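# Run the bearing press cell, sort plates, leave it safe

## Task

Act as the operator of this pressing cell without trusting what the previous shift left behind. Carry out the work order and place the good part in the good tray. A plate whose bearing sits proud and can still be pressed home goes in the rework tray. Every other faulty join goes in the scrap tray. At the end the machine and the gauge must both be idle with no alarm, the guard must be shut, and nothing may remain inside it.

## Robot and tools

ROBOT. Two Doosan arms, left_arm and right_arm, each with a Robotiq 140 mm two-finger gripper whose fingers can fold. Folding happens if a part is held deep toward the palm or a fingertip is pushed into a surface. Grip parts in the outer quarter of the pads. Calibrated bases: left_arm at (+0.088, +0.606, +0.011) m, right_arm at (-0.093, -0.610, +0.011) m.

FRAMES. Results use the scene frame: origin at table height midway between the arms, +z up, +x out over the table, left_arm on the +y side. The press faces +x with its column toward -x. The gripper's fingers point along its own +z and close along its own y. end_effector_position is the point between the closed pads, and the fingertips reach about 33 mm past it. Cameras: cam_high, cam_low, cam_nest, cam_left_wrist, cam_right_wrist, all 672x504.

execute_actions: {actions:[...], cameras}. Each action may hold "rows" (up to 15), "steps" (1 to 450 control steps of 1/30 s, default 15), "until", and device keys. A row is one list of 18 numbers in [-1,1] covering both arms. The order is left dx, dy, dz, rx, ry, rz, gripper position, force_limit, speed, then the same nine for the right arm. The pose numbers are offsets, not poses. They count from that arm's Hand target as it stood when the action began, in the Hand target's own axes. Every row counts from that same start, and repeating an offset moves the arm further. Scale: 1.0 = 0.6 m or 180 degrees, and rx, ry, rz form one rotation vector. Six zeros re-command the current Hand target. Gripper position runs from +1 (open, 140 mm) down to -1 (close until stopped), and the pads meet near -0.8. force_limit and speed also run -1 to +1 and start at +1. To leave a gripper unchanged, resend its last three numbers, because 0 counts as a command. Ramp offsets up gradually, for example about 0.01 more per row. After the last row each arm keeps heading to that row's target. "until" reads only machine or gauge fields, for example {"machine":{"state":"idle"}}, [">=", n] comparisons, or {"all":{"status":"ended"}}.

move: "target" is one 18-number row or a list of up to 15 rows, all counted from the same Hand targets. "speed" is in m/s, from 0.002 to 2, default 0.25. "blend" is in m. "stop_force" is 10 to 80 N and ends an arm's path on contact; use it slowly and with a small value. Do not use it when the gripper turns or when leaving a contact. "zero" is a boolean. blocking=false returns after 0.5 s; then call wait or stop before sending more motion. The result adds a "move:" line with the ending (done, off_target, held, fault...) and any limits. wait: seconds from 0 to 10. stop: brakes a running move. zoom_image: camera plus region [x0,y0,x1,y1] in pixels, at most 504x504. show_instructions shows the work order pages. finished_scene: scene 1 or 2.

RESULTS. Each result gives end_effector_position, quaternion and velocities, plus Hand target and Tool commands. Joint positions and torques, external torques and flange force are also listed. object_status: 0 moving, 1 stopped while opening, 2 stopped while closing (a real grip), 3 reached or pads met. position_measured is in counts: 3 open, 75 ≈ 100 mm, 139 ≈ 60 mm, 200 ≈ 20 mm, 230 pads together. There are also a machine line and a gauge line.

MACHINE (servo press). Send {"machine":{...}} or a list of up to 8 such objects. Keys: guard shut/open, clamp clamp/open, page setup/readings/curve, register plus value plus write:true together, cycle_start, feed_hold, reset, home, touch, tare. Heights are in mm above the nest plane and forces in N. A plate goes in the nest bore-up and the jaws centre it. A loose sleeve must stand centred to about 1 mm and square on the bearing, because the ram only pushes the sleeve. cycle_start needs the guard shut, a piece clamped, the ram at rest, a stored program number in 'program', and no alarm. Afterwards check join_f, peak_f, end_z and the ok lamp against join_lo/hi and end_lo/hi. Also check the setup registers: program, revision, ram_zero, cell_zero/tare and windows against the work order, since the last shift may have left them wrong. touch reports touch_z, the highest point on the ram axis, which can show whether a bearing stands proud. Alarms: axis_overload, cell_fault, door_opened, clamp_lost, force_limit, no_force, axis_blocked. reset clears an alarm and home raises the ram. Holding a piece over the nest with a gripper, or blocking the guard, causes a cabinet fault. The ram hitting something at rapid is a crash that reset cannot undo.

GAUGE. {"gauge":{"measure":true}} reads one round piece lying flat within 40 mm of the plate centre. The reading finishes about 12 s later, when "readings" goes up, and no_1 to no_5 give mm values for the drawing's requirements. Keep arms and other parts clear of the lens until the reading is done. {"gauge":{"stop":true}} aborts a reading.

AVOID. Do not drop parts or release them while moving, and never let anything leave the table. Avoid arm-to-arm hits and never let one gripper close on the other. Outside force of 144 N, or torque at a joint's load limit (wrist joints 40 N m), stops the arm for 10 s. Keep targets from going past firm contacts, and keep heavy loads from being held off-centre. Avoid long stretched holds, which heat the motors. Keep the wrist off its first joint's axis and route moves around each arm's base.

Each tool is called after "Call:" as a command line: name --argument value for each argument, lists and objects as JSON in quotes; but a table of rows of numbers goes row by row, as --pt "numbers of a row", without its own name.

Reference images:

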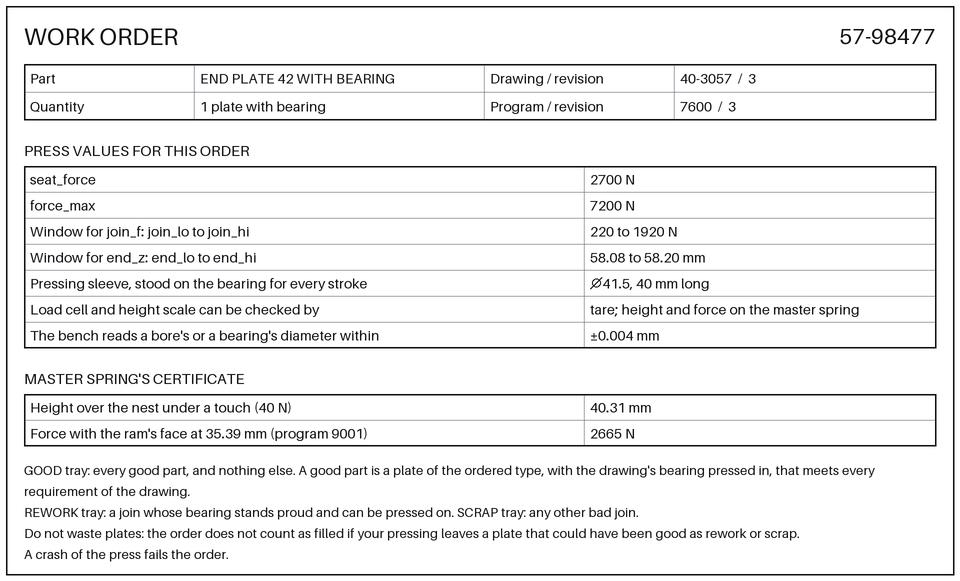

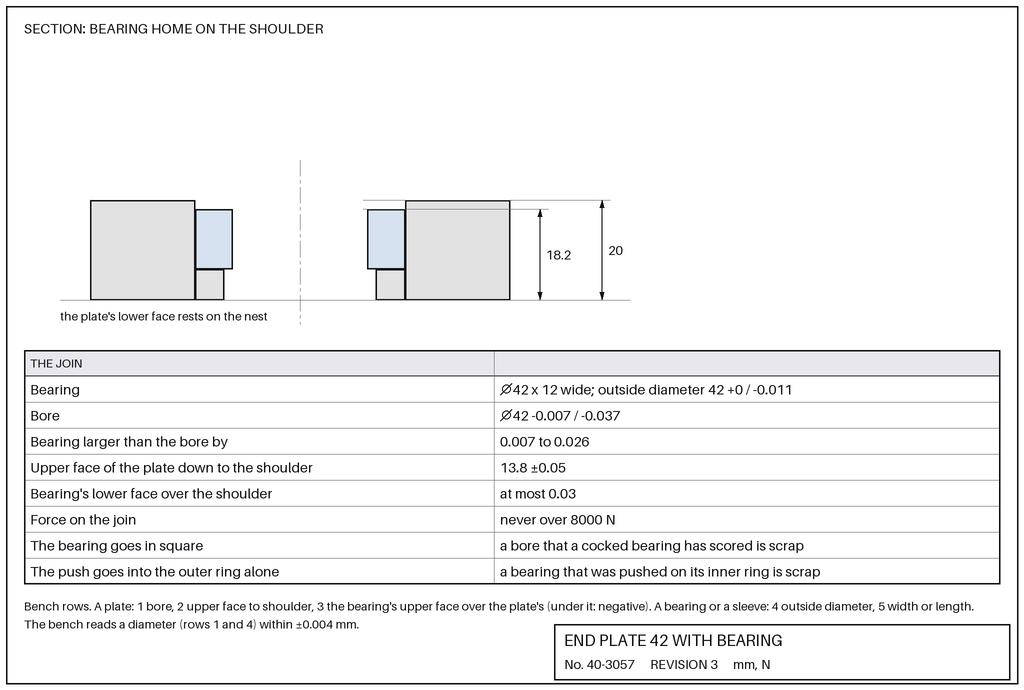

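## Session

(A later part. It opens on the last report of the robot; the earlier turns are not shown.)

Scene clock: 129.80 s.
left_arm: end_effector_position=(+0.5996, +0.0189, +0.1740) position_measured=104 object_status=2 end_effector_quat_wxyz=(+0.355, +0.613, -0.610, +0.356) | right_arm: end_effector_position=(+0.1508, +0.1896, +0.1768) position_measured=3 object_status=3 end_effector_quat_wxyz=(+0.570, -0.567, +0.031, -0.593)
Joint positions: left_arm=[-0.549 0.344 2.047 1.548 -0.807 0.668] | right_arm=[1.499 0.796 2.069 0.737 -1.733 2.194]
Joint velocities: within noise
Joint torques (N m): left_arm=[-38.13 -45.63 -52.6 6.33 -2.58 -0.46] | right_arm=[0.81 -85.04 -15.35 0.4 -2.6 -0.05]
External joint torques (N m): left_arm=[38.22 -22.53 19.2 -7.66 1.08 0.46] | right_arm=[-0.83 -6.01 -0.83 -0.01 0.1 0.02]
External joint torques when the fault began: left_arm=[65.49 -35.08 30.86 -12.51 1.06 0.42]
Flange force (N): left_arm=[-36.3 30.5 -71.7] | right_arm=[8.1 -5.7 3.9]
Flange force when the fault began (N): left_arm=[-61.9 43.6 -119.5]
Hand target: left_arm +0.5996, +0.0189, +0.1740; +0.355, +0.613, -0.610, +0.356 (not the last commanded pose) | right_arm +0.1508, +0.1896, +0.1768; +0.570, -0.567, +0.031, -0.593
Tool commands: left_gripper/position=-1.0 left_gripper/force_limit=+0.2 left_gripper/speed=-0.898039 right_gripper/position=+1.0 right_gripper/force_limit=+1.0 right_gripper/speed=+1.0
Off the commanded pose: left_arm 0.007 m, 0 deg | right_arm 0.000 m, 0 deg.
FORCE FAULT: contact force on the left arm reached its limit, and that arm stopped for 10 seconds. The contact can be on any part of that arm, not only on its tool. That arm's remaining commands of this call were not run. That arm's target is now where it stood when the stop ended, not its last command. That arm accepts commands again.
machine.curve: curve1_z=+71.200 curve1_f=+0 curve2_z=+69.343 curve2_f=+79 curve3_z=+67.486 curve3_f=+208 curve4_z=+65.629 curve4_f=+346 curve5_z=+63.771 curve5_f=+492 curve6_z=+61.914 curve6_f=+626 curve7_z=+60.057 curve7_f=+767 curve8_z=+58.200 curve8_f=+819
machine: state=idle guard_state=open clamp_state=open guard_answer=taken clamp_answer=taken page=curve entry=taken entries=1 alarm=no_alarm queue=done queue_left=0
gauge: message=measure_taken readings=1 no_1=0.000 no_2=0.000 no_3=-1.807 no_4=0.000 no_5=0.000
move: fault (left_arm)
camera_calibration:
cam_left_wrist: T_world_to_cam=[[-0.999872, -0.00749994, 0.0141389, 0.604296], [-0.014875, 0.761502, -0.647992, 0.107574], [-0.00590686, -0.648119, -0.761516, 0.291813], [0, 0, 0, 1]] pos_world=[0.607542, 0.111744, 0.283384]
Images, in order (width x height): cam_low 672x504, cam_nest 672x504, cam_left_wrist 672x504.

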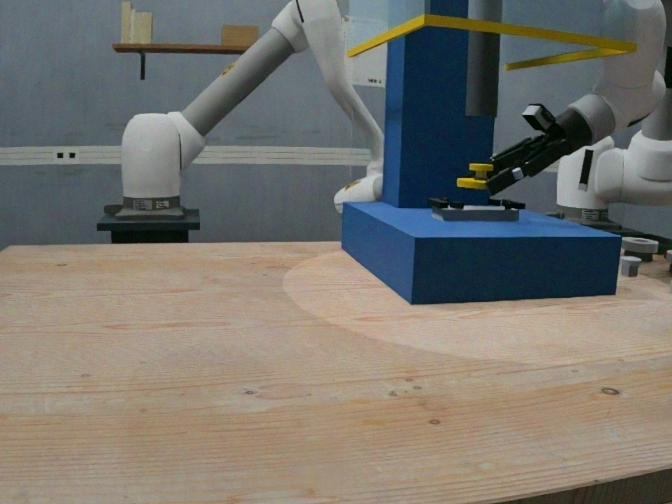

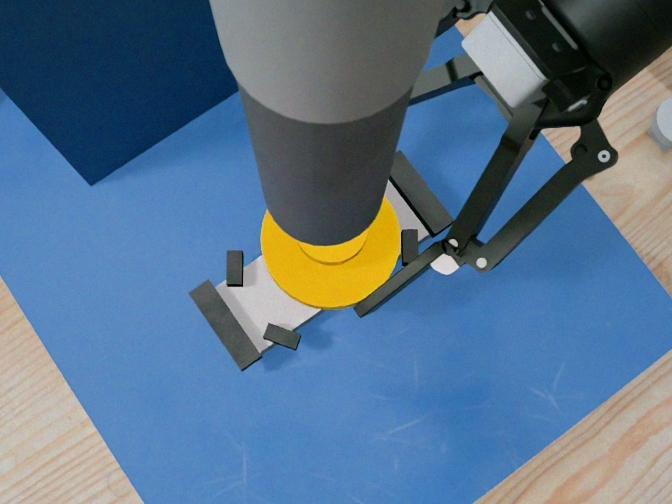

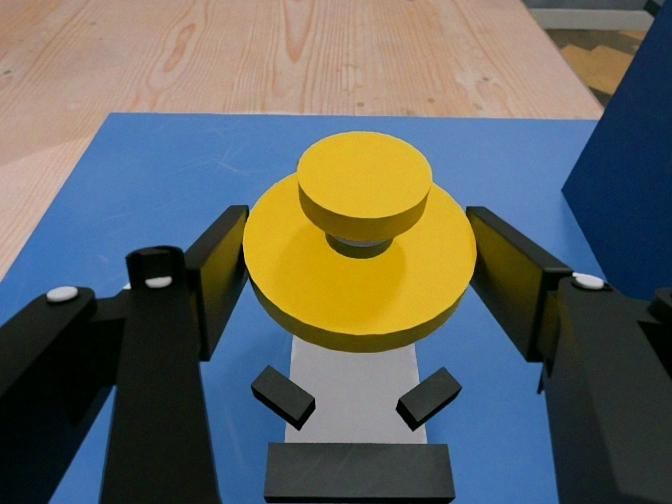

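Call:
move --pt "-0.051 0 -0.355 0 0 0 -1 0.2 -0.9 0 0 0 0 0 0 1 1 1" --pt "-0.152 -0.1 -0.682 0.174 -0.302 -0.301 -1 0.2 -0.9 0 0 0 0 0 0 1 1 1" --speed 0.18 --cameras '["cam_left_wrist"]'

Scene clock: 136.30 s.
left_arm: end_effector_position=(+0.6580, +0.4199, +0.2971) position_measured=104 object_status=2 end_effector_quat_wxyz=(+0.002, +0.966, -0.257, +0.000) | right_arm: end_effector_position=(+0.1508, +0.1896, +0.1768) position_measured=3 object_status=3 end_effector_quat_wxyz=(+0.570, -0.567, +0.031, -0.593)
Joint positions: left_arm=[-0.333 0.098 1.746 3.137 -1.297 -1.42] | right_arm=[1.499 0.796 2.069 0.737 -1.733 2.194]
Joint velocities: within noise
Joint torques (N m): left_arm=[-3.04 -52.1 -43.61 -4.23 0.12 -0.33] | right_arm=[0.57 -85.63 -14.93 0.34 -2.6 -0.1]
External joint torques (N m): left_arm=[3.14 1.42 2.8 0.04 -0.08 0.33] | right_arm=[-0.56 -5.33 -1.17 0.04 0.1 0.06]
Flange force (N): left_arm=[-3.5 -5.2 4.3] | right_arm=[6.3 -5.5 3.6]
Hand target: left_arm +0.6580, +0.4199, +0.2970; +0.002, +0.966, -0.257, +0.000 | right_arm +0.1508, +0.1896, +0.1768; +0.570, -0.567, +0.031, -0.593
Off the commanded pose: left_arm 0.000 m, 0 deg | right_arm 0.000 m, 0 deg.
machine.curve: curve1_z=+71.200 curve1_f=+0 curve2_z=+69.343 curve2_f=+79 curve3_z=+67.486 curve3_f=+208 curve4_z=+65.629 curve4_f=+346 curve5_z=+63.771 curve5_f=+492 curve6_z=+61.914 curve6_f=+626 curve7_z=+60.057 curve7_f=+767 curve8_z=+58.200 curve8_f=+819
machine: state=idle guard_state=open clamp_state=open guard_answer=taken clamp_answer=taken page=curve entry=taken entries=1 alarm=no_alarm queue=done queue_left=0
gauge: message=measure_taken readings=1 no_1=0.000 no_2=0.000 no_3=-1.807 no_4=0.000 no_5=0.000
move: done
camera_calibration:
cam_left_wrist: T_world_to_cam=[[-0.485292, -0.874314, 0.00811319, 0.691153], [-0.820756, 0.458724, 0.340486, 0.246623], [-0.301414, 0.158577, -0.940214, 0.554473], [0, 0, 0, 1]] pos_world=[0.704955, 0.403226, 0.431744]
Images, in order (width x height): cam_left_wrist 672x504.

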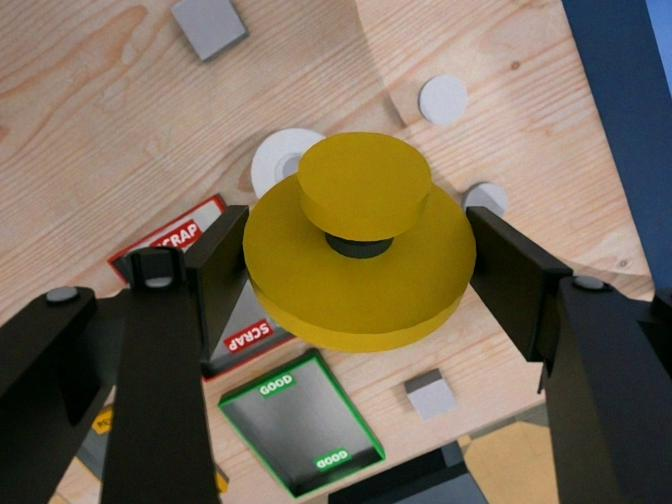

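Call:
move --target '[0,-0.005,0.045,0.087,0.3257,-0.151,-1,0.2,-0.9,0,0,0,0,0,0,1,1,1]' --speed 0.2 --cameras '["cam_left_wrist"]'

Scene clock: 140.17 s.
left_arm: end_effector_position=(+0.6595, +0.4224, +0.2700) position_measured=104 object_status=2 end_effector_quat_wxyz=(+0.001, +0.866, +0.003, +0.500) | right_arm: end_effector_position=(+0.1508, +0.1896, +0.1768) position_measured=3 object_status=3 end_effector_quat_wxyz=(+0.570, -0.567, +0.031, -0.593)
Joint positions: left_arm=[-0.638 -0.177 2.396 4.727 -0.573 -3.547] | right_arm=[1.499 0.796 2.069 0.737 -1.733 2.194]
Joint velocities: within noise
Joint torques (N m): left_arm=[-2.7 -15.68 -36.47 2.07 -1.45 -0.53] | right_arm=[0.81 -84.63 -14.86 0.32 -2.57 -0.08]
External joint torques (N m): left_arm=[2.75 1.12 3.28 -0.79 0.49 0.53] | right_arm=[-0.77 -6.69 -1.27 0.05 0.06 0.05]
Flange force (N): left_arm=[1.3 -8.1 1.5] | right_arm=[8.3 -6.7 4.3]
Hand target: left_arm +0.6595, +0.4224, +0.2700; +0.001, +0.866, +0.003, +0.500 | right_arm +0.1508, +0.1896, +0.1768; +0.570, -0.567, +0.031, -0.593
Off the commanded pose: left_arm 0.000 m, 0 deg | right_arm 0.000 m, 0 deg.
machine.curve: curve1_z=+71.200 curve1_f=+0 curve2_z=+69.343 curve2_f=+79 curve3_z=+67.486 curve3_f=+208 curve4_z=+65.629 curve4_f=+346 curve5_z=+63.771 curve5_f=+492 curve6_z=+61.914 curve6_f=+626 curve7_z=+60.057 curve7_f=+767 curve8_z=+58.200 curve8_f=+819
machine: state=idle guard_state=open clamp_state=open guard_answer=taken clamp_answer=taken page=curve entry=taken entries=1 alarm=no_alarm queue=done queue_left=0
gauge: message=measure_taken readings=1 no_1=0.000 no_2=0.000 no_3=-1.807 no_4=0.000 no_5=0.000
move: done
camera_calibration:
cam_left_wrist: T_world_to_cam=[[0.00655498, -0.999806, 0.0185742, 0.420077], [-0.765925, -0.0169617, -0.642706, 0.686162], [0.642896, -0.0100136, -0.765888, -0.0694513], [0, 0, 0, 1]] pos_world=[0.567445, 0.430938, 0.380006]
Images, in order (width x height): cam_left_wrist 672x504.

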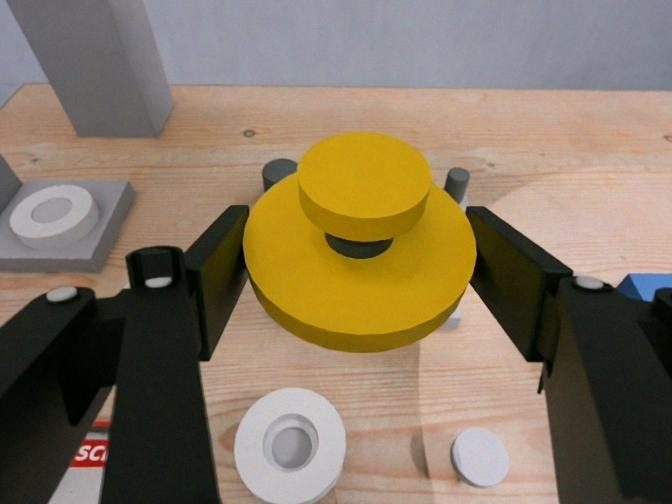

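Call:
move --target '[-0.0912,0.35,-0.063,-0.433,0,0.25,-1,0.2,-0.9,0,0,0,0,0,0,1,1,1]' --speed 0.18 --cameras '["cam_left_wrist","cam_low"]'

Scene clock: 145.10 s.
left_arm: end_effector_position=(+0.6000, +0.2121, +0.2426) position_measured=104 object_status=2 end_effector_quat_wxyz=(+0.355, +0.613, -0.610, +0.356) | right_arm: end_effector_position=(+0.1508, +0.1896, +0.1768) position_measured=3 object_status=3 end_effector_quat_wxyz=(+0.570, -0.567, +0.031, -0.593)
Joint positions: left_arm=[-0.231 0.162 2.127 4.969 1.045 -2.566] | right_arm=[1.499 0.796 2.069 0.737 -1.733 2.194]
Joint velocities: within noise
Joint torques (N m): left_arm=[-2.23 -47.99 -32.62 -1.93 2.07 -0.47] | right_arm=[0.95 -85.15 -15.05 0.39 -2.6 -0.05]
External joint torques (N m): left_arm=[2.38 1.22 2.79 1 -0.75 0.47] | right_arm=[-0.93 -5.75 -0.85 -0.02 0.11 0.02]
Flange force (N): left_arm=[-6.2 1.9 -2.5] | right_arm=[7.7 -5.4 3.9]
Hand target: left_arm +0.6000, +0.2121, +0.2426; +0.355, +0.613, -0.611, +0.355 | right_arm +0.1508, +0.1896, +0.1768; +0.570, -0.567, +0.031, -0.593
Off the commanded pose: left_arm 0.000 m, 0 deg | right_arm 0.000 m, 0 deg.
machine.curve: curve1_z=+71.200 curve1_f=+0 curve2_z=+69.343 curve2_f=+79 curve3_z=+67.486 curve3_f=+208 curve4_z=+65.629 curve4_f=+346 curve5_z=+63.771 curve5_f=+492 curve6_z=+61.914 curve6_f=+626 curve7_z=+60.057 curve7_f=+767 curve8_z=+58.200 curve8_f=+819
machine: state=idle guard_state=open clamp_state=open guard_answer=taken clamp_answer=taken page=curve entry=taken entries=1 alarm=no_alarm queue=done queue_left=0
gauge: message=measure_taken readings=1 no_1=0.000 no_2=0.000 no_3=-1.807 no_4=0.000 no_5=0.000
move: done; limits=paced
camera_calibration:
cam_left_wrist: T_world_to_cam=[[-0.999879, -0.00666466, 0.0140535, 0.605054], [-0.014174, 0.762474, -0.646864, 0.00400897], [-0.00640429, -0.646985, -0.762476, 0.469519], [0, 0, 0, 1]] pos_world=[0.608044, 0.304747, 0.352087]
Images, in order (width x height): cam_low 672x504, cam_left_wrist 672x504.

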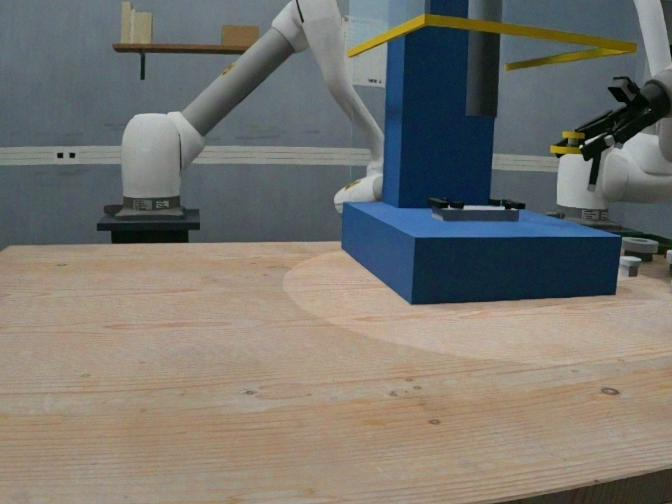

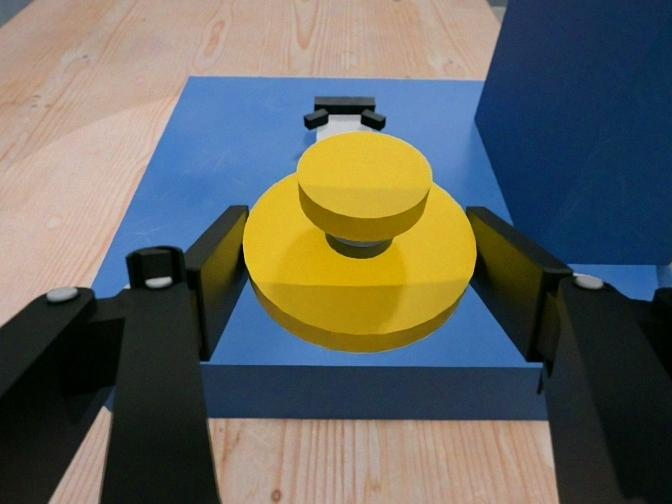

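Call:
move --target '[0.0692,0,0.345,0,0,0,-1,0.2,-0.9,0,0,0,0,0,0,1,1,1]' --speed 0.15 --cameras '["cam_nest"]'

Call:
move --target '[-0.0722,0,0.0417,0,0,0,-1,0.2,-0.9,0,0,0,0,0,0,1,1,1]' --speed 0.015 --stop_force 12 --cameras '["cam_nest","cam_low","cam_left_wrist"]'

Scene clock: 147.70 s.
left_arm: end_effector_position=(+0.6006, +0.0118, +0.1761) position_measured=104 object_status=2 end_effector_quat_wxyz=(+0.355, +0.613, -0.611, +0.355) | right_arm: end_effector_position=(+0.1508, +0.1896, +0.1768) position_measured=3 object_status=3 end_effector_quat_wxyz=(+0.570, -0.567, +0.031, -0.593)
Joint positions: left_arm=[-0.558 0.347 2.036 4.693 0.8 -2.486] | right_arm=[1.499 0.796 2.069 0.737 -1.733 2.194]
Joint velocities: within noise
Joint torques (N m): left_arm=[-4.64 -64.61 -29.98 -1.91 2.67 -0.52] | right_arm=[0.8 -85.07 -15.01 0.32 -2.53 -0.07]
External joint torques (N m): left_arm=[4.67 1.55 2.54 0.47 -1.18 0.52] | right_arm=[-0.77 -6.21 -1.08 0.06 0.02 0.04]
Flange force (N): left_arm=[-7.1 -1.3 -4.5] | right_arm=[7.9 -6.1 3.9]
Hand target: left_arm +0.6006, +0.0117, +0.1760; +0.355, +0.613, -0.611, +0.355 | right_arm +0.1508, +0.1896, +0.1768; +0.570, -0.567, +0.031, -0.593
Off the commanded pose: left_arm 0.000 m, 0 deg | right_arm 0.000 m, 0 deg.
machine.curve: curve1_z=+71.200 curve1_f=+0 curve2_z=+69.343 curve2_f=+79 curve3_z=+67.486 curve3_f=+208 curve4_z=+65.629 curve4_f=+346 curve5_z=+63.771 curve5_f=+492 curve6_z=+61.914 curve6_f=+626 curve7_z=+60.057 curve7_f=+767 curve8_z=+58.200 curve8_f=+819
machine: state=idle guard_state=open clamp_state=open guard_answer=taken clamp_answer=taken page=curve entry=taken entries=1 alarm=no_alarm queue=done queue_left=0
gauge: message=measure_taken readings=1 no_1=0.000 no_2=0.000 no_3=-1.807 no_4=0.000 no_5=0.000
move: done
Images, in order (width x height): cam_nest 672x504.

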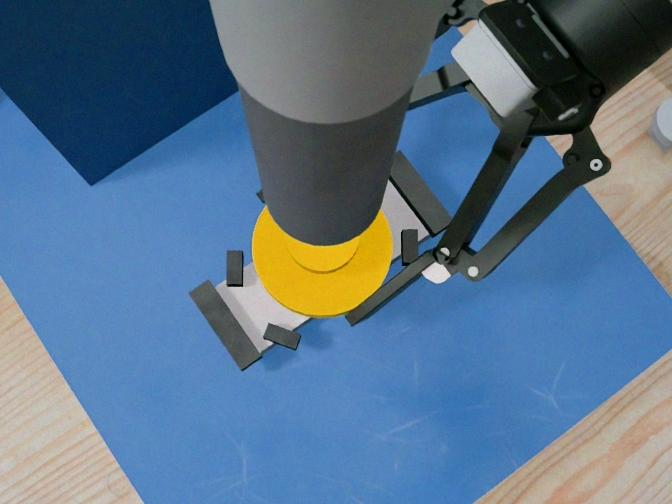

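Scene clock: 151.40 s.
left_arm: end_effector_position=(+0.6006, +0.0114, +0.1361) position_measured=104 object_status=2 end_effector_quat_wxyz=(+0.355, +0.612, -0.610, +0.356) | right_arm: end_effector_position=(+0.1508, +0.1896, +0.1768) position_measured=3 object_status=3 end_effector_quat_wxyz=(+0.570, -0.567, +0.031, -0.593)
Joint positions: left_arm=[-0.558 0.401 2.056 4.62 0.805 -2.381] | right_arm=[1.499 0.796 2.069 0.737 -1.733 2.194]
Joint velocities: within noise
Joint torques (N m): left_arm=[-3.51 -49.85 -18.93 0.43 -2.44 0.12] | right_arm=[0.93 -85.47 -14.99 0.3 -2.55 -0.09]
External joint torques (N m): left_arm=[3.52 -15.3 -5.81 -1.93 4.1 -0.12] | right_arm=[-0.94 -5.28 -0.99 0.07 0.06 0.06]
Flange force (N): left_arm=[12.6 2.6 -19.1] | right_arm=[6.8 -4.9 3.7]
Hand target: left_arm +0.6006, +0.0114, +0.1361; +0.355, +0.612, -0.610, +0.356 (not the last commanded pose) | right_arm +0.1508, +0.1896, +0.1768; +0.570, -0.567, +0.031, -0.593
Off the commanded pose: left_arm 0.010 m, 0 deg | right_arm 0.000 m, 0 deg.
machine.curve: curve1_z=+71.200 curve1_f=+0 curve2_z=+69.343 curve2_f=+79 curve3_z=+67.486 curve3_f=+208 curve4_z=+65.629 curve4_f=+346 curve5_z=+63.771 curve5_f=+492 curve6_z=+61.914 curve6_f=+626 curve7_z=+60.057 curve7_f=+767 curve8_z=+58.200 curve8_f=+819
machine: state=idle guard_state=open clamp_state=open guard_answer=taken clamp_answer=taken page=curve entry=taken entries=1 alarm=no_alarm queue=done queue_left=0
gauge: message=measure_taken readings=1 no_1=0.000 no_2=0.000 no_3=-1.807 no_4=0.000 no_5=0.000
move: contact (left_arm)
camera_calibration:
cam_left_wrist: T_world_to_cam=[[-0.999881, -0.00644016, 0.0140031, 0.605804], [-0.0139734, 0.76216, -0.647238, 0.0880805], [-0.0065043, -0.647356, -0.76216, 0.258554], [0, 0, 0, 1]] pos_world=[0.608645, 0.104147, 0.245586]
Images, in order (width x height): cam_low 672x504, cam_nest 672x504, cam_left_wrist 672x504.

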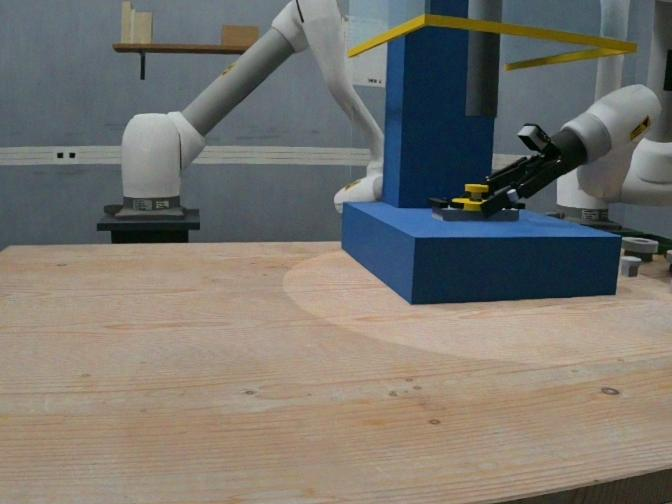

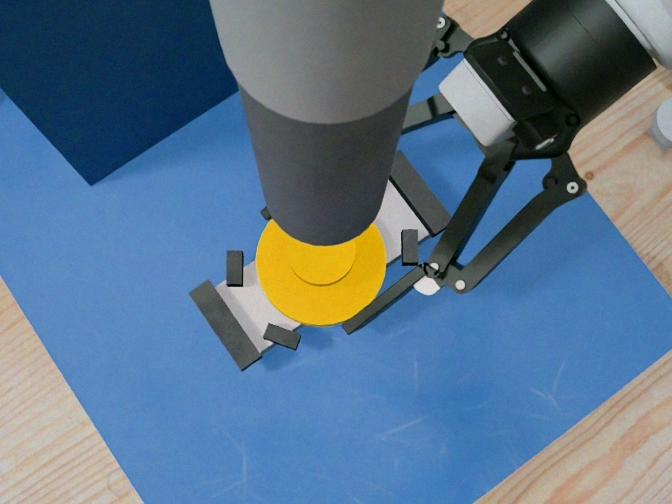

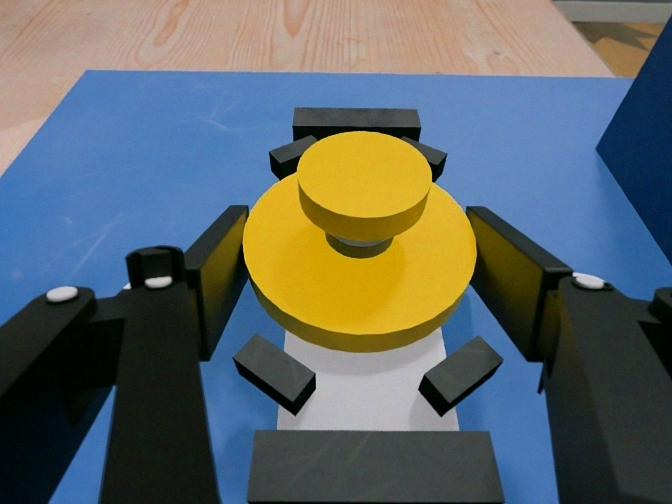

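Call:
execute_actions --actions '[{"rows":[[0,0,0,0,0,0,0.5,0.2,-0.8,0,0,0,0,0,0,1,1,1]],"steps":35}]' --cameras '["cam_left_wrist","cam_nest"]'

Call:
move --pt "-0.028 0 -0.215 0 0 0 0.5 0.2 -0.8 0 0 0 0 0 0 1 1 1" --pt "-0.1 0 -0.4 0 0 0 0.5 0.2 -0.8 0 0 0 0 0 0 1 1 1" --speed 0.15 --cameras '["cam_left_wrist","cam_nest","cam_low"]'

Scene clock: 153.93 s.
left_arm: end_effector_position=(+0.6006, +0.0114, +0.1361) position_measured=66 object_status=3 end_effector_quat_wxyz=(+0.355, +0.612, -0.610, +0.356) | right_arm: end_effector_position=(+0.1508, +0.1896, +0.1768) position_measured=3 object_status=3 end_effector_quat_wxyz=(+0.570, -0.567, +0.031, -0.593)
Joint positions: left_arm=[-0.558 0.401 2.056 4.62 0.805 -2.381] | right_arm=[1.499 0.796 2.069 0.737 -1.733 2.194]
Joint velocities: within noise
Joint torques (N m): left_arm=[-2.91 -62.54 -24.45 -1.48 1.65 -0.41] | right_arm=[1.01 -85.23 -15.04 0.34 -2.57 -0.04]
External joint torques (N m): left_arm=[2.61 -2.7 -0.32 -0.04 0.02 0.41] | right_arm=[-0.98 -6.09 -1.11 0.04 0.06 0.01]
Flange force (N): left_arm=[-0.1 0.1 -5.8] | right_arm=[7.8 -5.8 4.3]
Hand target: left_arm +0.6006, +0.0114, +0.1361; +0.355, +0.612, -0.610, +0.356 | right_arm +0.1508, +0.1896, +0.1768; +0.570, -0.567, +0.031, -0.593
Off the commanded pose: left_arm 0.000 m, 0 deg | right_arm 0.000 m, 0 deg.
machine.curve: curve1_z=+71.200 curve1_f=+0 curve2_z=+69.343 curve2_f=+79 curve3_z=+67.486 curve3_f=+208 curve4_z=+65.629 curve4_f=+346 curve5_z=+63.771 curve5_f=+492 curve6_z=+61.914 curve6_f=+626 curve7_z=+60.057 curve7_f=+767 curve8_z=+58.200 curve8_f=+819
machine: state=idle guard_state=open clamp_state=open guard_answer=taken clamp_answer=taken page=curve entry=taken entries=1 alarm=no_alarm queue=done queue_left=0
gauge: message=measure_taken readings=1 no_1=0.000 no_2=0.000 no_3=-1.807 no_4=0.000 no_5=0.000
camera_calibration:
cam_left_wrist: T_world_to_cam=[[-0.999881, -0.00644016, 0.0140031, 0.605804], [-0.0139734, 0.76216, -0.647238, 0.0881568], [-0.0065043, -0.647356, -0.76216, 0.25849], [0, 0, 0, 1]] pos_world=[0.608645, 0.104047, 0.245586]
Images, in order (width x height): cam_nest 672x504, cam_left_wrist 672x504.

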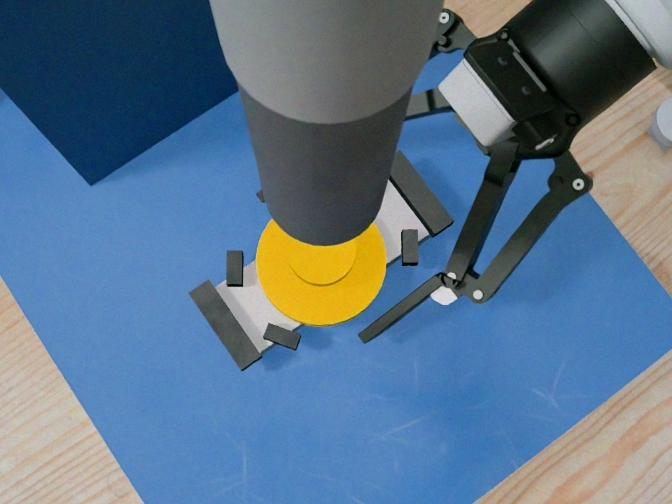

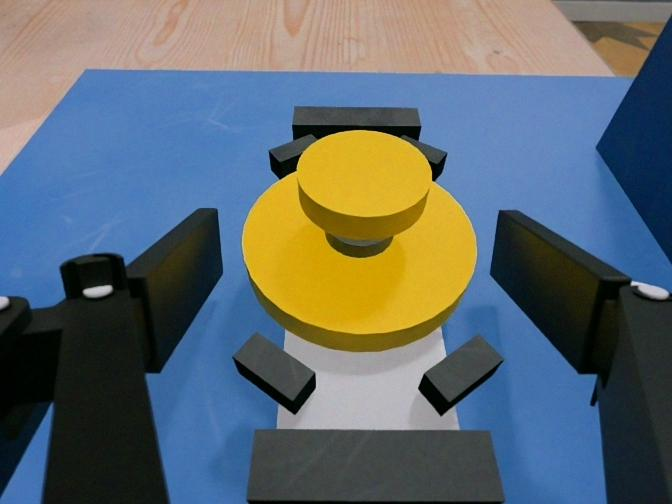

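Scene clock: 156.13 s.
left_arm: end_effector_position=(+0.5999, +0.2496, +0.2029) position_measured=66 object_status=3 end_effector_quat_wxyz=(+0.355, +0.612, -0.610, +0.356) | right_arm: end_effector_position=(+0.1508, +0.1896, +0.1768) position_measured=3 object_status=3 end_effector_quat_wxyz=(+0.570, -0.567, +0.031, -0.593)
Joint positions: left_arm=[-0.16 0.206 2.169 4.964 1.073 -2.455] | right_arm=[1.499 0.796 2.069 0.737 -1.733 2.194]
Joint velocities: within noise
Joint torques (N m): left_arm=[-2.73 -45.89 -26.34 -0.93 1.58 -0.41] | right_arm=[0.76 -85.4 -15.19 0.33 -2.57 -0.09]
External joint torques (N m): left_arm=[2.59 -2.47 -0.6 0.02 -0.04 0.41] | right_arm=[-0.75 -5.95 -1.13 0.05 0.07 0.06]
Flange force (N): left_arm=[-0.1 1.4 -6.1] | right_arm=[7.4 -5.9 3.9]
Hand target: left_arm +0.6000, +0.2496, +0.2029; +0.355, +0.612, -0.610, +0.356 | right_arm +0.1508, +0.1896, +0.1768; +0.570, -0.567, +0.031, -0.593
Off the commanded pose: left_arm 0.000 m, 0 deg | right_arm 0.000 m, 0 deg.
machine.curve: curve1_z=+71.200 curve1_f=+0 curve2_z=+69.343 curve2_f=+79 curve3_z=+67.486 curve3_f=+208 curve4_z=+65.629 curve4_f=+346 curve5_z=+63.771 curve5_f=+492 curve6_z=+61.914 curve6_f=+626 curve7_z=+60.057 curve7_f=+767 curve8_z=+58.200 curve8_f=+819
machine: state=idle guard_state=open clamp_state=open guard_answer=taken clamp_answer=taken page=curve entry=taken entries=1 alarm=no_alarm queue=done queue_left=0
gauge: message=measure_taken readings=1 no_1=0.000 no_2=0.000 no_3=-1.807 no_4=0.000 no_5=0.000
move: done
camera_calibration:
cam_left_wrist: T_world_to_cam=[[-0.999881, -0.00644016, 0.0140031, 0.605704], [-0.0139734, 0.76216, -0.647238, -0.0502289], [-0.0065043, -0.647356, -0.76216, 0.463521], [0, 0, 0, 1]] pos_world=[0.607945, 0.342247, 0.312286]
Images, in order (width x height): cam_low 672x504, cam_nest 672x504, cam_left_wrist 672x504.

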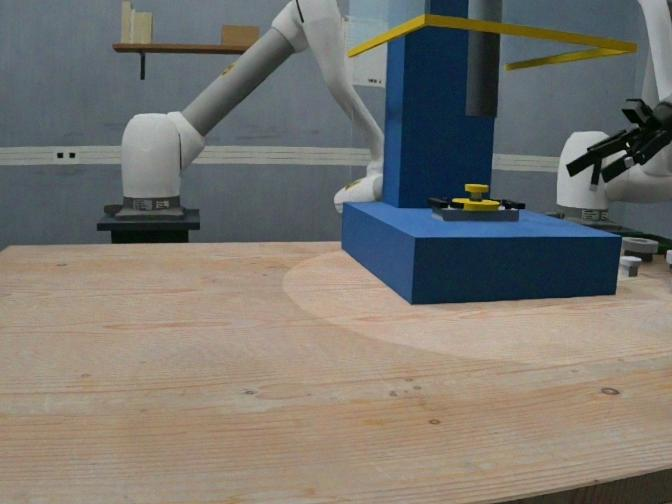

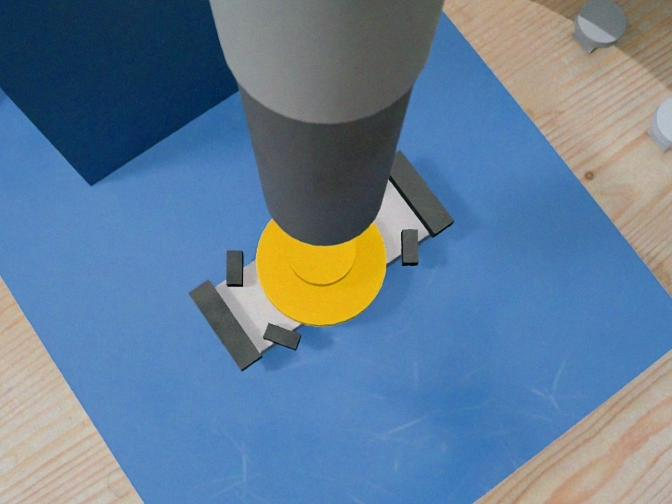

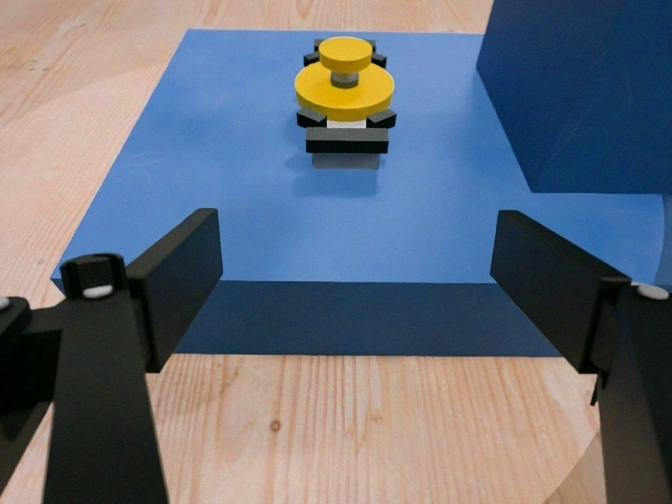

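Call:
execute_actions --actions '[{"machine":[{"clamp":"clamp"},{"guard":"shut"},{"tare":true,"page":"readings"},{"touch":true}],"steps":450,"until":{"machine":{"queue":["!=","running"]}}}]' --cameras '["cam_nest"]'

Call:
execute_actions --actions '[{"machine":{"page":"setup"},"steps":60}]' --cameras '["cam_nest"]'

Scene clock: 171.53 s.
left_arm: end_effector_position=(+0.6000, +0.2496, +0.2029) position_measured=66 object_status=3 end_effector_quat_wxyz=(+0.355, +0.612, -0.610, +0.356) | right_arm: end_effector_position=(+0.1508, +0.1896, +0.1768) position_measured=3 object_status=3 end_effector_quat_wxyz=(+0.570, -0.567, +0.031, -0.593)
Joint positions: left_arm=[-0.16 0.206 2.169 4.964 1.073 -2.455] | right_arm=[1.499 0.796 2.069 0.737 -1.733 2.194]
Joint velocities: within noise
Joint torques (N m): left_arm=[-3.07 -45.74 -26.33 -0.9 1.54 -0.47] | right_arm=[0.34 -85.01 -15.09 0.36 -2.58 -0.02]
External joint torques (N m): left_arm=[3.06 -2.64 -0.58 0 0 0.47] | right_arm=[-0.31 -6.15 -0.94 0.02 0.08 -0.02]
Flange force (N): left_arm=[-0.5 1.5 -7.0] | right_arm=[7.8 -6.5 3.4]
Hand target: left_arm +0.6000, +0.2496, +0.2029; +0.355, +0.612, -0.610, +0.356 | right_arm +0.1508, +0.1896, +0.1768; +0.570, -0.567, +0.031, -0.593
Tool commands: left_gripper/position=+0.5 left_gripper/force_limit=+0.2 left_gripper/speed=-0.8 right_gripper/position=+1.0 right_gripper/force_limit=+1.0 right_gripper/speed=+1.0
Off the commanded pose: left_arm 0.000 m, 0 deg | right_arm 0.000 m, 0 deg.
machine.readings: force=+0 touch_z=+0.000 join_f=+821 peak_f=+9967 end_z=+57.966 ok=+0 pos_z=+134.111 cycles=+1
machine: state=busy guard_state=shut clamp_state=clamped guard_answer=taken clamp_answer=taken page=readings entry=taken entries=3 alarm=no_alarm queue=running queue_left=0
gauge: message=measure_taken readings=1 no_1=0.000 no_2=0.000 no_3=-1.807 no_4=0.000 no_5=0.000
Images, in order (width x height): cam_nest 672x504.

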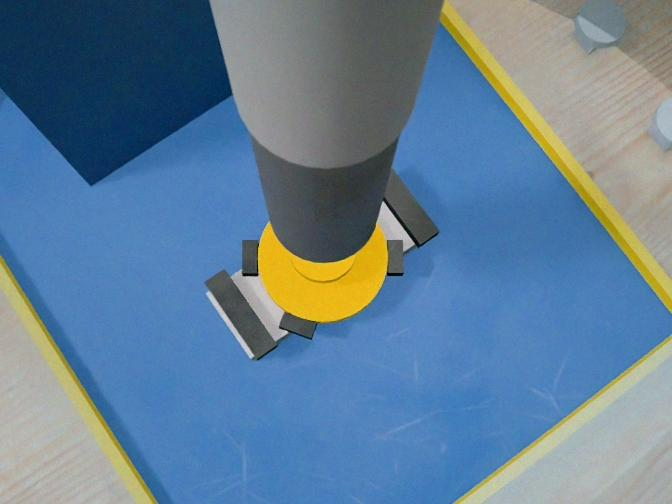

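Scene clock: 173.73 s.
left_arm: end_effector_position=(+0.6000, +0.2496, +0.2029) position_measured=66 object_status=3 end_effector_quat_wxyz=(+0.355, +0.612, -0.610, +0.356) | right_arm: end_effector_position=(+0.1508, +0.1896, +0.1768) position_measured=3 object_status=3 end_effector_quat_wxyz=(+0.570, -0.567, +0.031, -0.593)
Joint positions: left_arm=[-0.16 0.206 2.169 4.964 1.073 -2.455] | right_arm=[1.499 0.796 2.069 0.737 -1.733 2.194]
Joint velocities: within noise
Joint torques (N m): left_arm=[-2.91 -45.47 -26.35 -0.88 1.55 -0.45] | right_arm=[0.76 -85.47 -15.14 0.3 -2.55 -0.05]
External joint torques (N m): left_arm=[2.85 -3.04 -0.61 -0.04 -0.01 0.45] | right_arm=[-0.72 -6.33 -1.25 0.08 0.03 0.02]
Flange force (N): left_arm=[0.2 2.1 -7.0] | right_arm=[7.7 -6.4 4.1]
Hand target: left_arm +0.6000, +0.2496, +0.2029; +0.355, +0.612, -0.610, +0.356 | right_arm +0.1508, +0.1896, +0.1768; +0.570, -0.567, +0.031, -0.593
Tool commands: left_gripper/position=+0.5 left_gripper/force_limit=+0.2 left_gripper/speed=-0.8 right_gripper/position=+1.0 right_gripper/force_limit=+1.0 right_gripper/speed=+1.0
Off the commanded pose: left_arm 0.000 m, 0 deg | right_arm 0.000 m, 0 deg.
machine.setup: program=+7600 ram_zero=+156.669 seat_force=+2700 force_max=+7200 join_lo=+220 join_hi=+1920 end_lo=+58.080 end_hi=+58.200 cell_gain=+0.915 cell_zero=-77 program_revision=+3 program_top=+58.200 stored1_number=+7085 stored1_revision=+5 stored2_number=+9001 stored2_revision=+1 stored3_number=+8201 stored3_revision=+2 stored4_number=+8205 stored4_revision=+6 stored5_number=+7600 stored5_revision=+3
machine: state=idle guard_state=shut clamp_state=clamped guard_answer=taken clamp_answer=taken page=setup entry=taken entries=3 alarm=no_alarm queue=done queue_left=0
gauge: message=measure_taken readings=1 no_1=0.000 no_2=0.000 no_3=-1.807 no_4=0.000 no_5=0.000
Images, in order (width x height): cam_nest 672x504.

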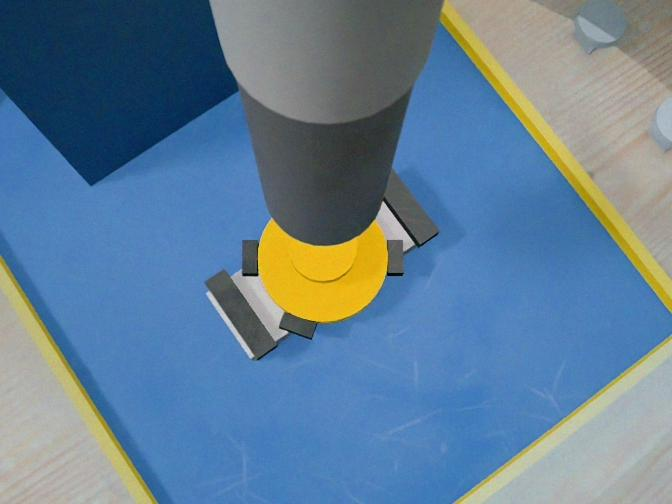

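Call:
execute_actions --actions '[{"machine":{"page":"readings"},"steps":30}]' --cameras '[]'

Scene clock: 175.00 s.
left_arm: end_effector_position=(+0.6000, +0.2496, +0.2029) position_measured=66 object_status=3 end_effector_quat_wxyz=(+0.355, +0.612, -0.610, +0.356) | right_arm: end_effector_position=(+0.1508, +0.1896, +0.1768) position_measured=3 object_status=3 end_effector_quat_wxyz=(+0.570, -0.567, +0.031, -0.593)
Joint positions: left_arm=[-0.16 0.206 2.169 4.964 1.073 -2.455] | right_arm=[1.499 0.796 2.069 0.737 -1.733 2.194]
Joint velocities: within noise
Joint torques (N m): left_arm=[-3.32 -45.95 -26.35 -0.89 1.58 -0.4] | right_arm=[0.86 -85.36 -15.45 0.31 -2.59 -0.08]
External joint torques (N m): left_arm=[3.29 -2.76 -0.62 -0.02 -0.03 0.4] | right_arm=[-0.89 -5.38 -0.57 0.07 0.1 0.05]
Flange force (N): left_arm=[-0.4 1.5 -7.5] | right_arm=[7.6 -4.9 3.3]
Hand target: left_arm +0.6000, +0.2496, +0.2029; +0.355, +0.612, -0.610, +0.356 | right_arm +0.1508, +0.1896, +0.1768; +0.570, -0.567, +0.031, -0.593
Tool commands: left_gripper/position=+0.5 left_gripper/force_limit=+0.2 left_gripper/speed=-0.8 right_gripper/position=+1.0 right_gripper/force_limit=+1.0 right_gripper/speed=+1.0
Off the commanded pose: left_arm 0.000 m, 0 deg | right_arm 0.000 m, 0 deg.
machine.readings: force=+0 touch_z=+40.316 join_f=+821 peak_f=+9967 end_z=+57.966 ok=+0 pos_z=+163.331 cycles=+1
machine: state=idle guard_state=shut clamp_state=clamped guard_answer=taken clamp_answer=taken page=readings entry=taken entries=3 alarm=no_alarm queue=done queue_left=0
gauge: message=measure_taken readings=1 no_1=0.000 no_2=0.000 no_3=-1.807 no_4=0.000 no_5=0.000
No camera images: "cameras" was empty.

Call:
execute_actions --actions '[{"machine":[{"register":"program","value":9001,"write":true},{"cycle_start":true,"page":"readings"}],"steps":450,"until":{"machine":{"queue":["!=","running"]}}},{"steps":60}]' --cameras '[]'

Call:
execute_actions --actions '[{"machine":{"page":"curve"},"steps":30}]' --cameras '[]'

Scene clock: 182.00 s.
left_arm: end_effector_position=(+0.6000, +0.2496, +0.2029) position_measured=66 object_status=3 end_effector_quat_wxyz=(+0.355, +0.612, -0.610, +0.356) | right_arm: end_effector_position=(+0.1508, +0.1896, +0.1768) position_measured=3 object_status=3 end_effector_quat_wxyz=(+0.570, -0.567, +0.031, -0.593)
Joint positions: left_arm=[-0.16 0.206 2.169 4.964 1.073 -2.455] | right_arm=[1.499 0.796 2.069 0.737 -1.733 2.194]
Joint velocities: within noise
Joint torques (N m): left_arm=[-2.77 -45.92 -26.34 -0.9 1.53 -0.4] | right_arm=[0.58 -85.11 -15.28 0.33 -2.49 -0.1]
External joint torques (N m): left_arm=[2.76 -2.63 -0.66 -0.01 0.01 0.4] | right_arm=[-0.55 -6.1 -0.84 0.04 -0.01 0.06]
External joint torques at the end of the 1st action: left_arm=[3.03 -3.05 -0.81 -0.04 0.02 0.48] | right_arm=[-0.71 -6.44 -1.18 0.06 0.03 0.04]
Flange force (N): left_arm=[0.0 1.5 -6.6] | right_arm=[8.0 -6.0 3.3]
Flange force at the end of the 1st action (N): left_arm=[0.1 1.7 -7.3] | right_arm=[8.0 -6.4 4.0]
Hand target: left_arm +0.6000, +0.2496, +0.2029; +0.355, +0.612, -0.610, +0.356 | right_arm +0.1508, +0.1896, +0.1768; +0.570, -0.567, +0.031, -0.593
Tool commands: left_gripper/position=+0.5 left_gripper/force_limit=+0.2 left_gripper/speed=-0.8 right_gripper/position=+1.0 right_gripper/force_limit=+1.0 right_gripper/speed=+1.0
Off the commanded pose: left_arm 0.000 m, 0 deg | right_arm 0.000 m, 0 deg.
machine.readings: force=+0 touch_z=+40.316 join_f=+2502 peak_f=+2667 end_z=+35.388 ok=+0 pos_z=+163.331 cycles=+2
machine: state=done guard_state=shut clamp_state=clamped guard_answer=taken clamp_answer=taken page=readings entry=taken entries=5 alarm=no_alarm queue=done queue_left=0
gauge: message=measure_taken readings=1 no_1=0.000 no_2=0.000 no_3=-1.807 no_4=0.000 no_5=0.000
No camera images: "cameras" was empty.

Scene clock: 183.20 s.
left_arm: end_effector_position=(+0.6000, +0.2496, +0.2029) position_measured=66 object_status=3 end_effector_quat_wxyz=(+0.355, +0.612, -0.610, +0.356) | right_arm: end_effector_position=(+0.1508, +0.1896, +0.1768) position_measured=3 object_status=3 end_effector_quat_wxyz=(+0.570, -0.567, +0.031, -0.593)
Joint positions: left_arm=[-0.16 0.206 2.169 4.964 1.073 -2.455] | right_arm=[1.499 0.796 2.069 0.737 -1.733 2.194]
Joint velocities: within noise
Joint torques (N m): left_arm=[-2.91 -45.9 -26.41 -0.84 1.51 -0.4] | right_arm=[0.52 -84.97 -15.23 0.39 -2.52 -0.11]
External joint torques (N m): left_arm=[2.8 -2.4 -0.51 -0.07 0.03 0.4] | right_arm=[-0.52 -5.89 -0.8 -0.02 0.03 0.08]
Flange force (N): left_arm=[-0.5 1.4 -6.4] | right_arm=[7.8 -5.8 3.3]
Hand target: left_arm +0.6000, +0.2496, +0.2029; +0.355, +0.612, -0.610, +0.356 | right_arm +0.1508, +0.1896, +0.1768; +0.570, -0.567, +0.031, -0.593
Tool commands: left_gripper/position=+0.5 left_gripper/force_limit=+0.2 left_gripper/speed=-0.8 right_gripper/position=+1.0 right_gripper/force_limit=+1.0 right_gripper/speed=+1.0
Off the commanded pose: left_arm 0.000 m, 0 deg | right_arm 0.000 m, 0 deg.
machine.curve: curve1_z=+41.390 curve1_f=+6 curve2_z=+40.533 curve2_f=-10 curve3_z=+39.676 curve3_f=+366 curve4_z=+38.819 curve4_f=+840 curve5_z=+37.961 curve5_f=+1289 curve6_z=+37.104 curve6_f=+1746 curve7_z=+36.247 curve7_f=+2210 curve8_z=+35.390 curve8_f=+2663
machine: state=done guard_state=shut clamp_state=clamped guard_answer=taken clamp_answer=taken page=curve entry=taken entries=5 alarm=no_alarm queue=done queue_left=0
gauge: message=measure_taken readings=1 no_1=0.000 no_2=0.000 no_3=-1.807 no_4=0.000 no_5=0.000
No camera images: "cameras" was empty.


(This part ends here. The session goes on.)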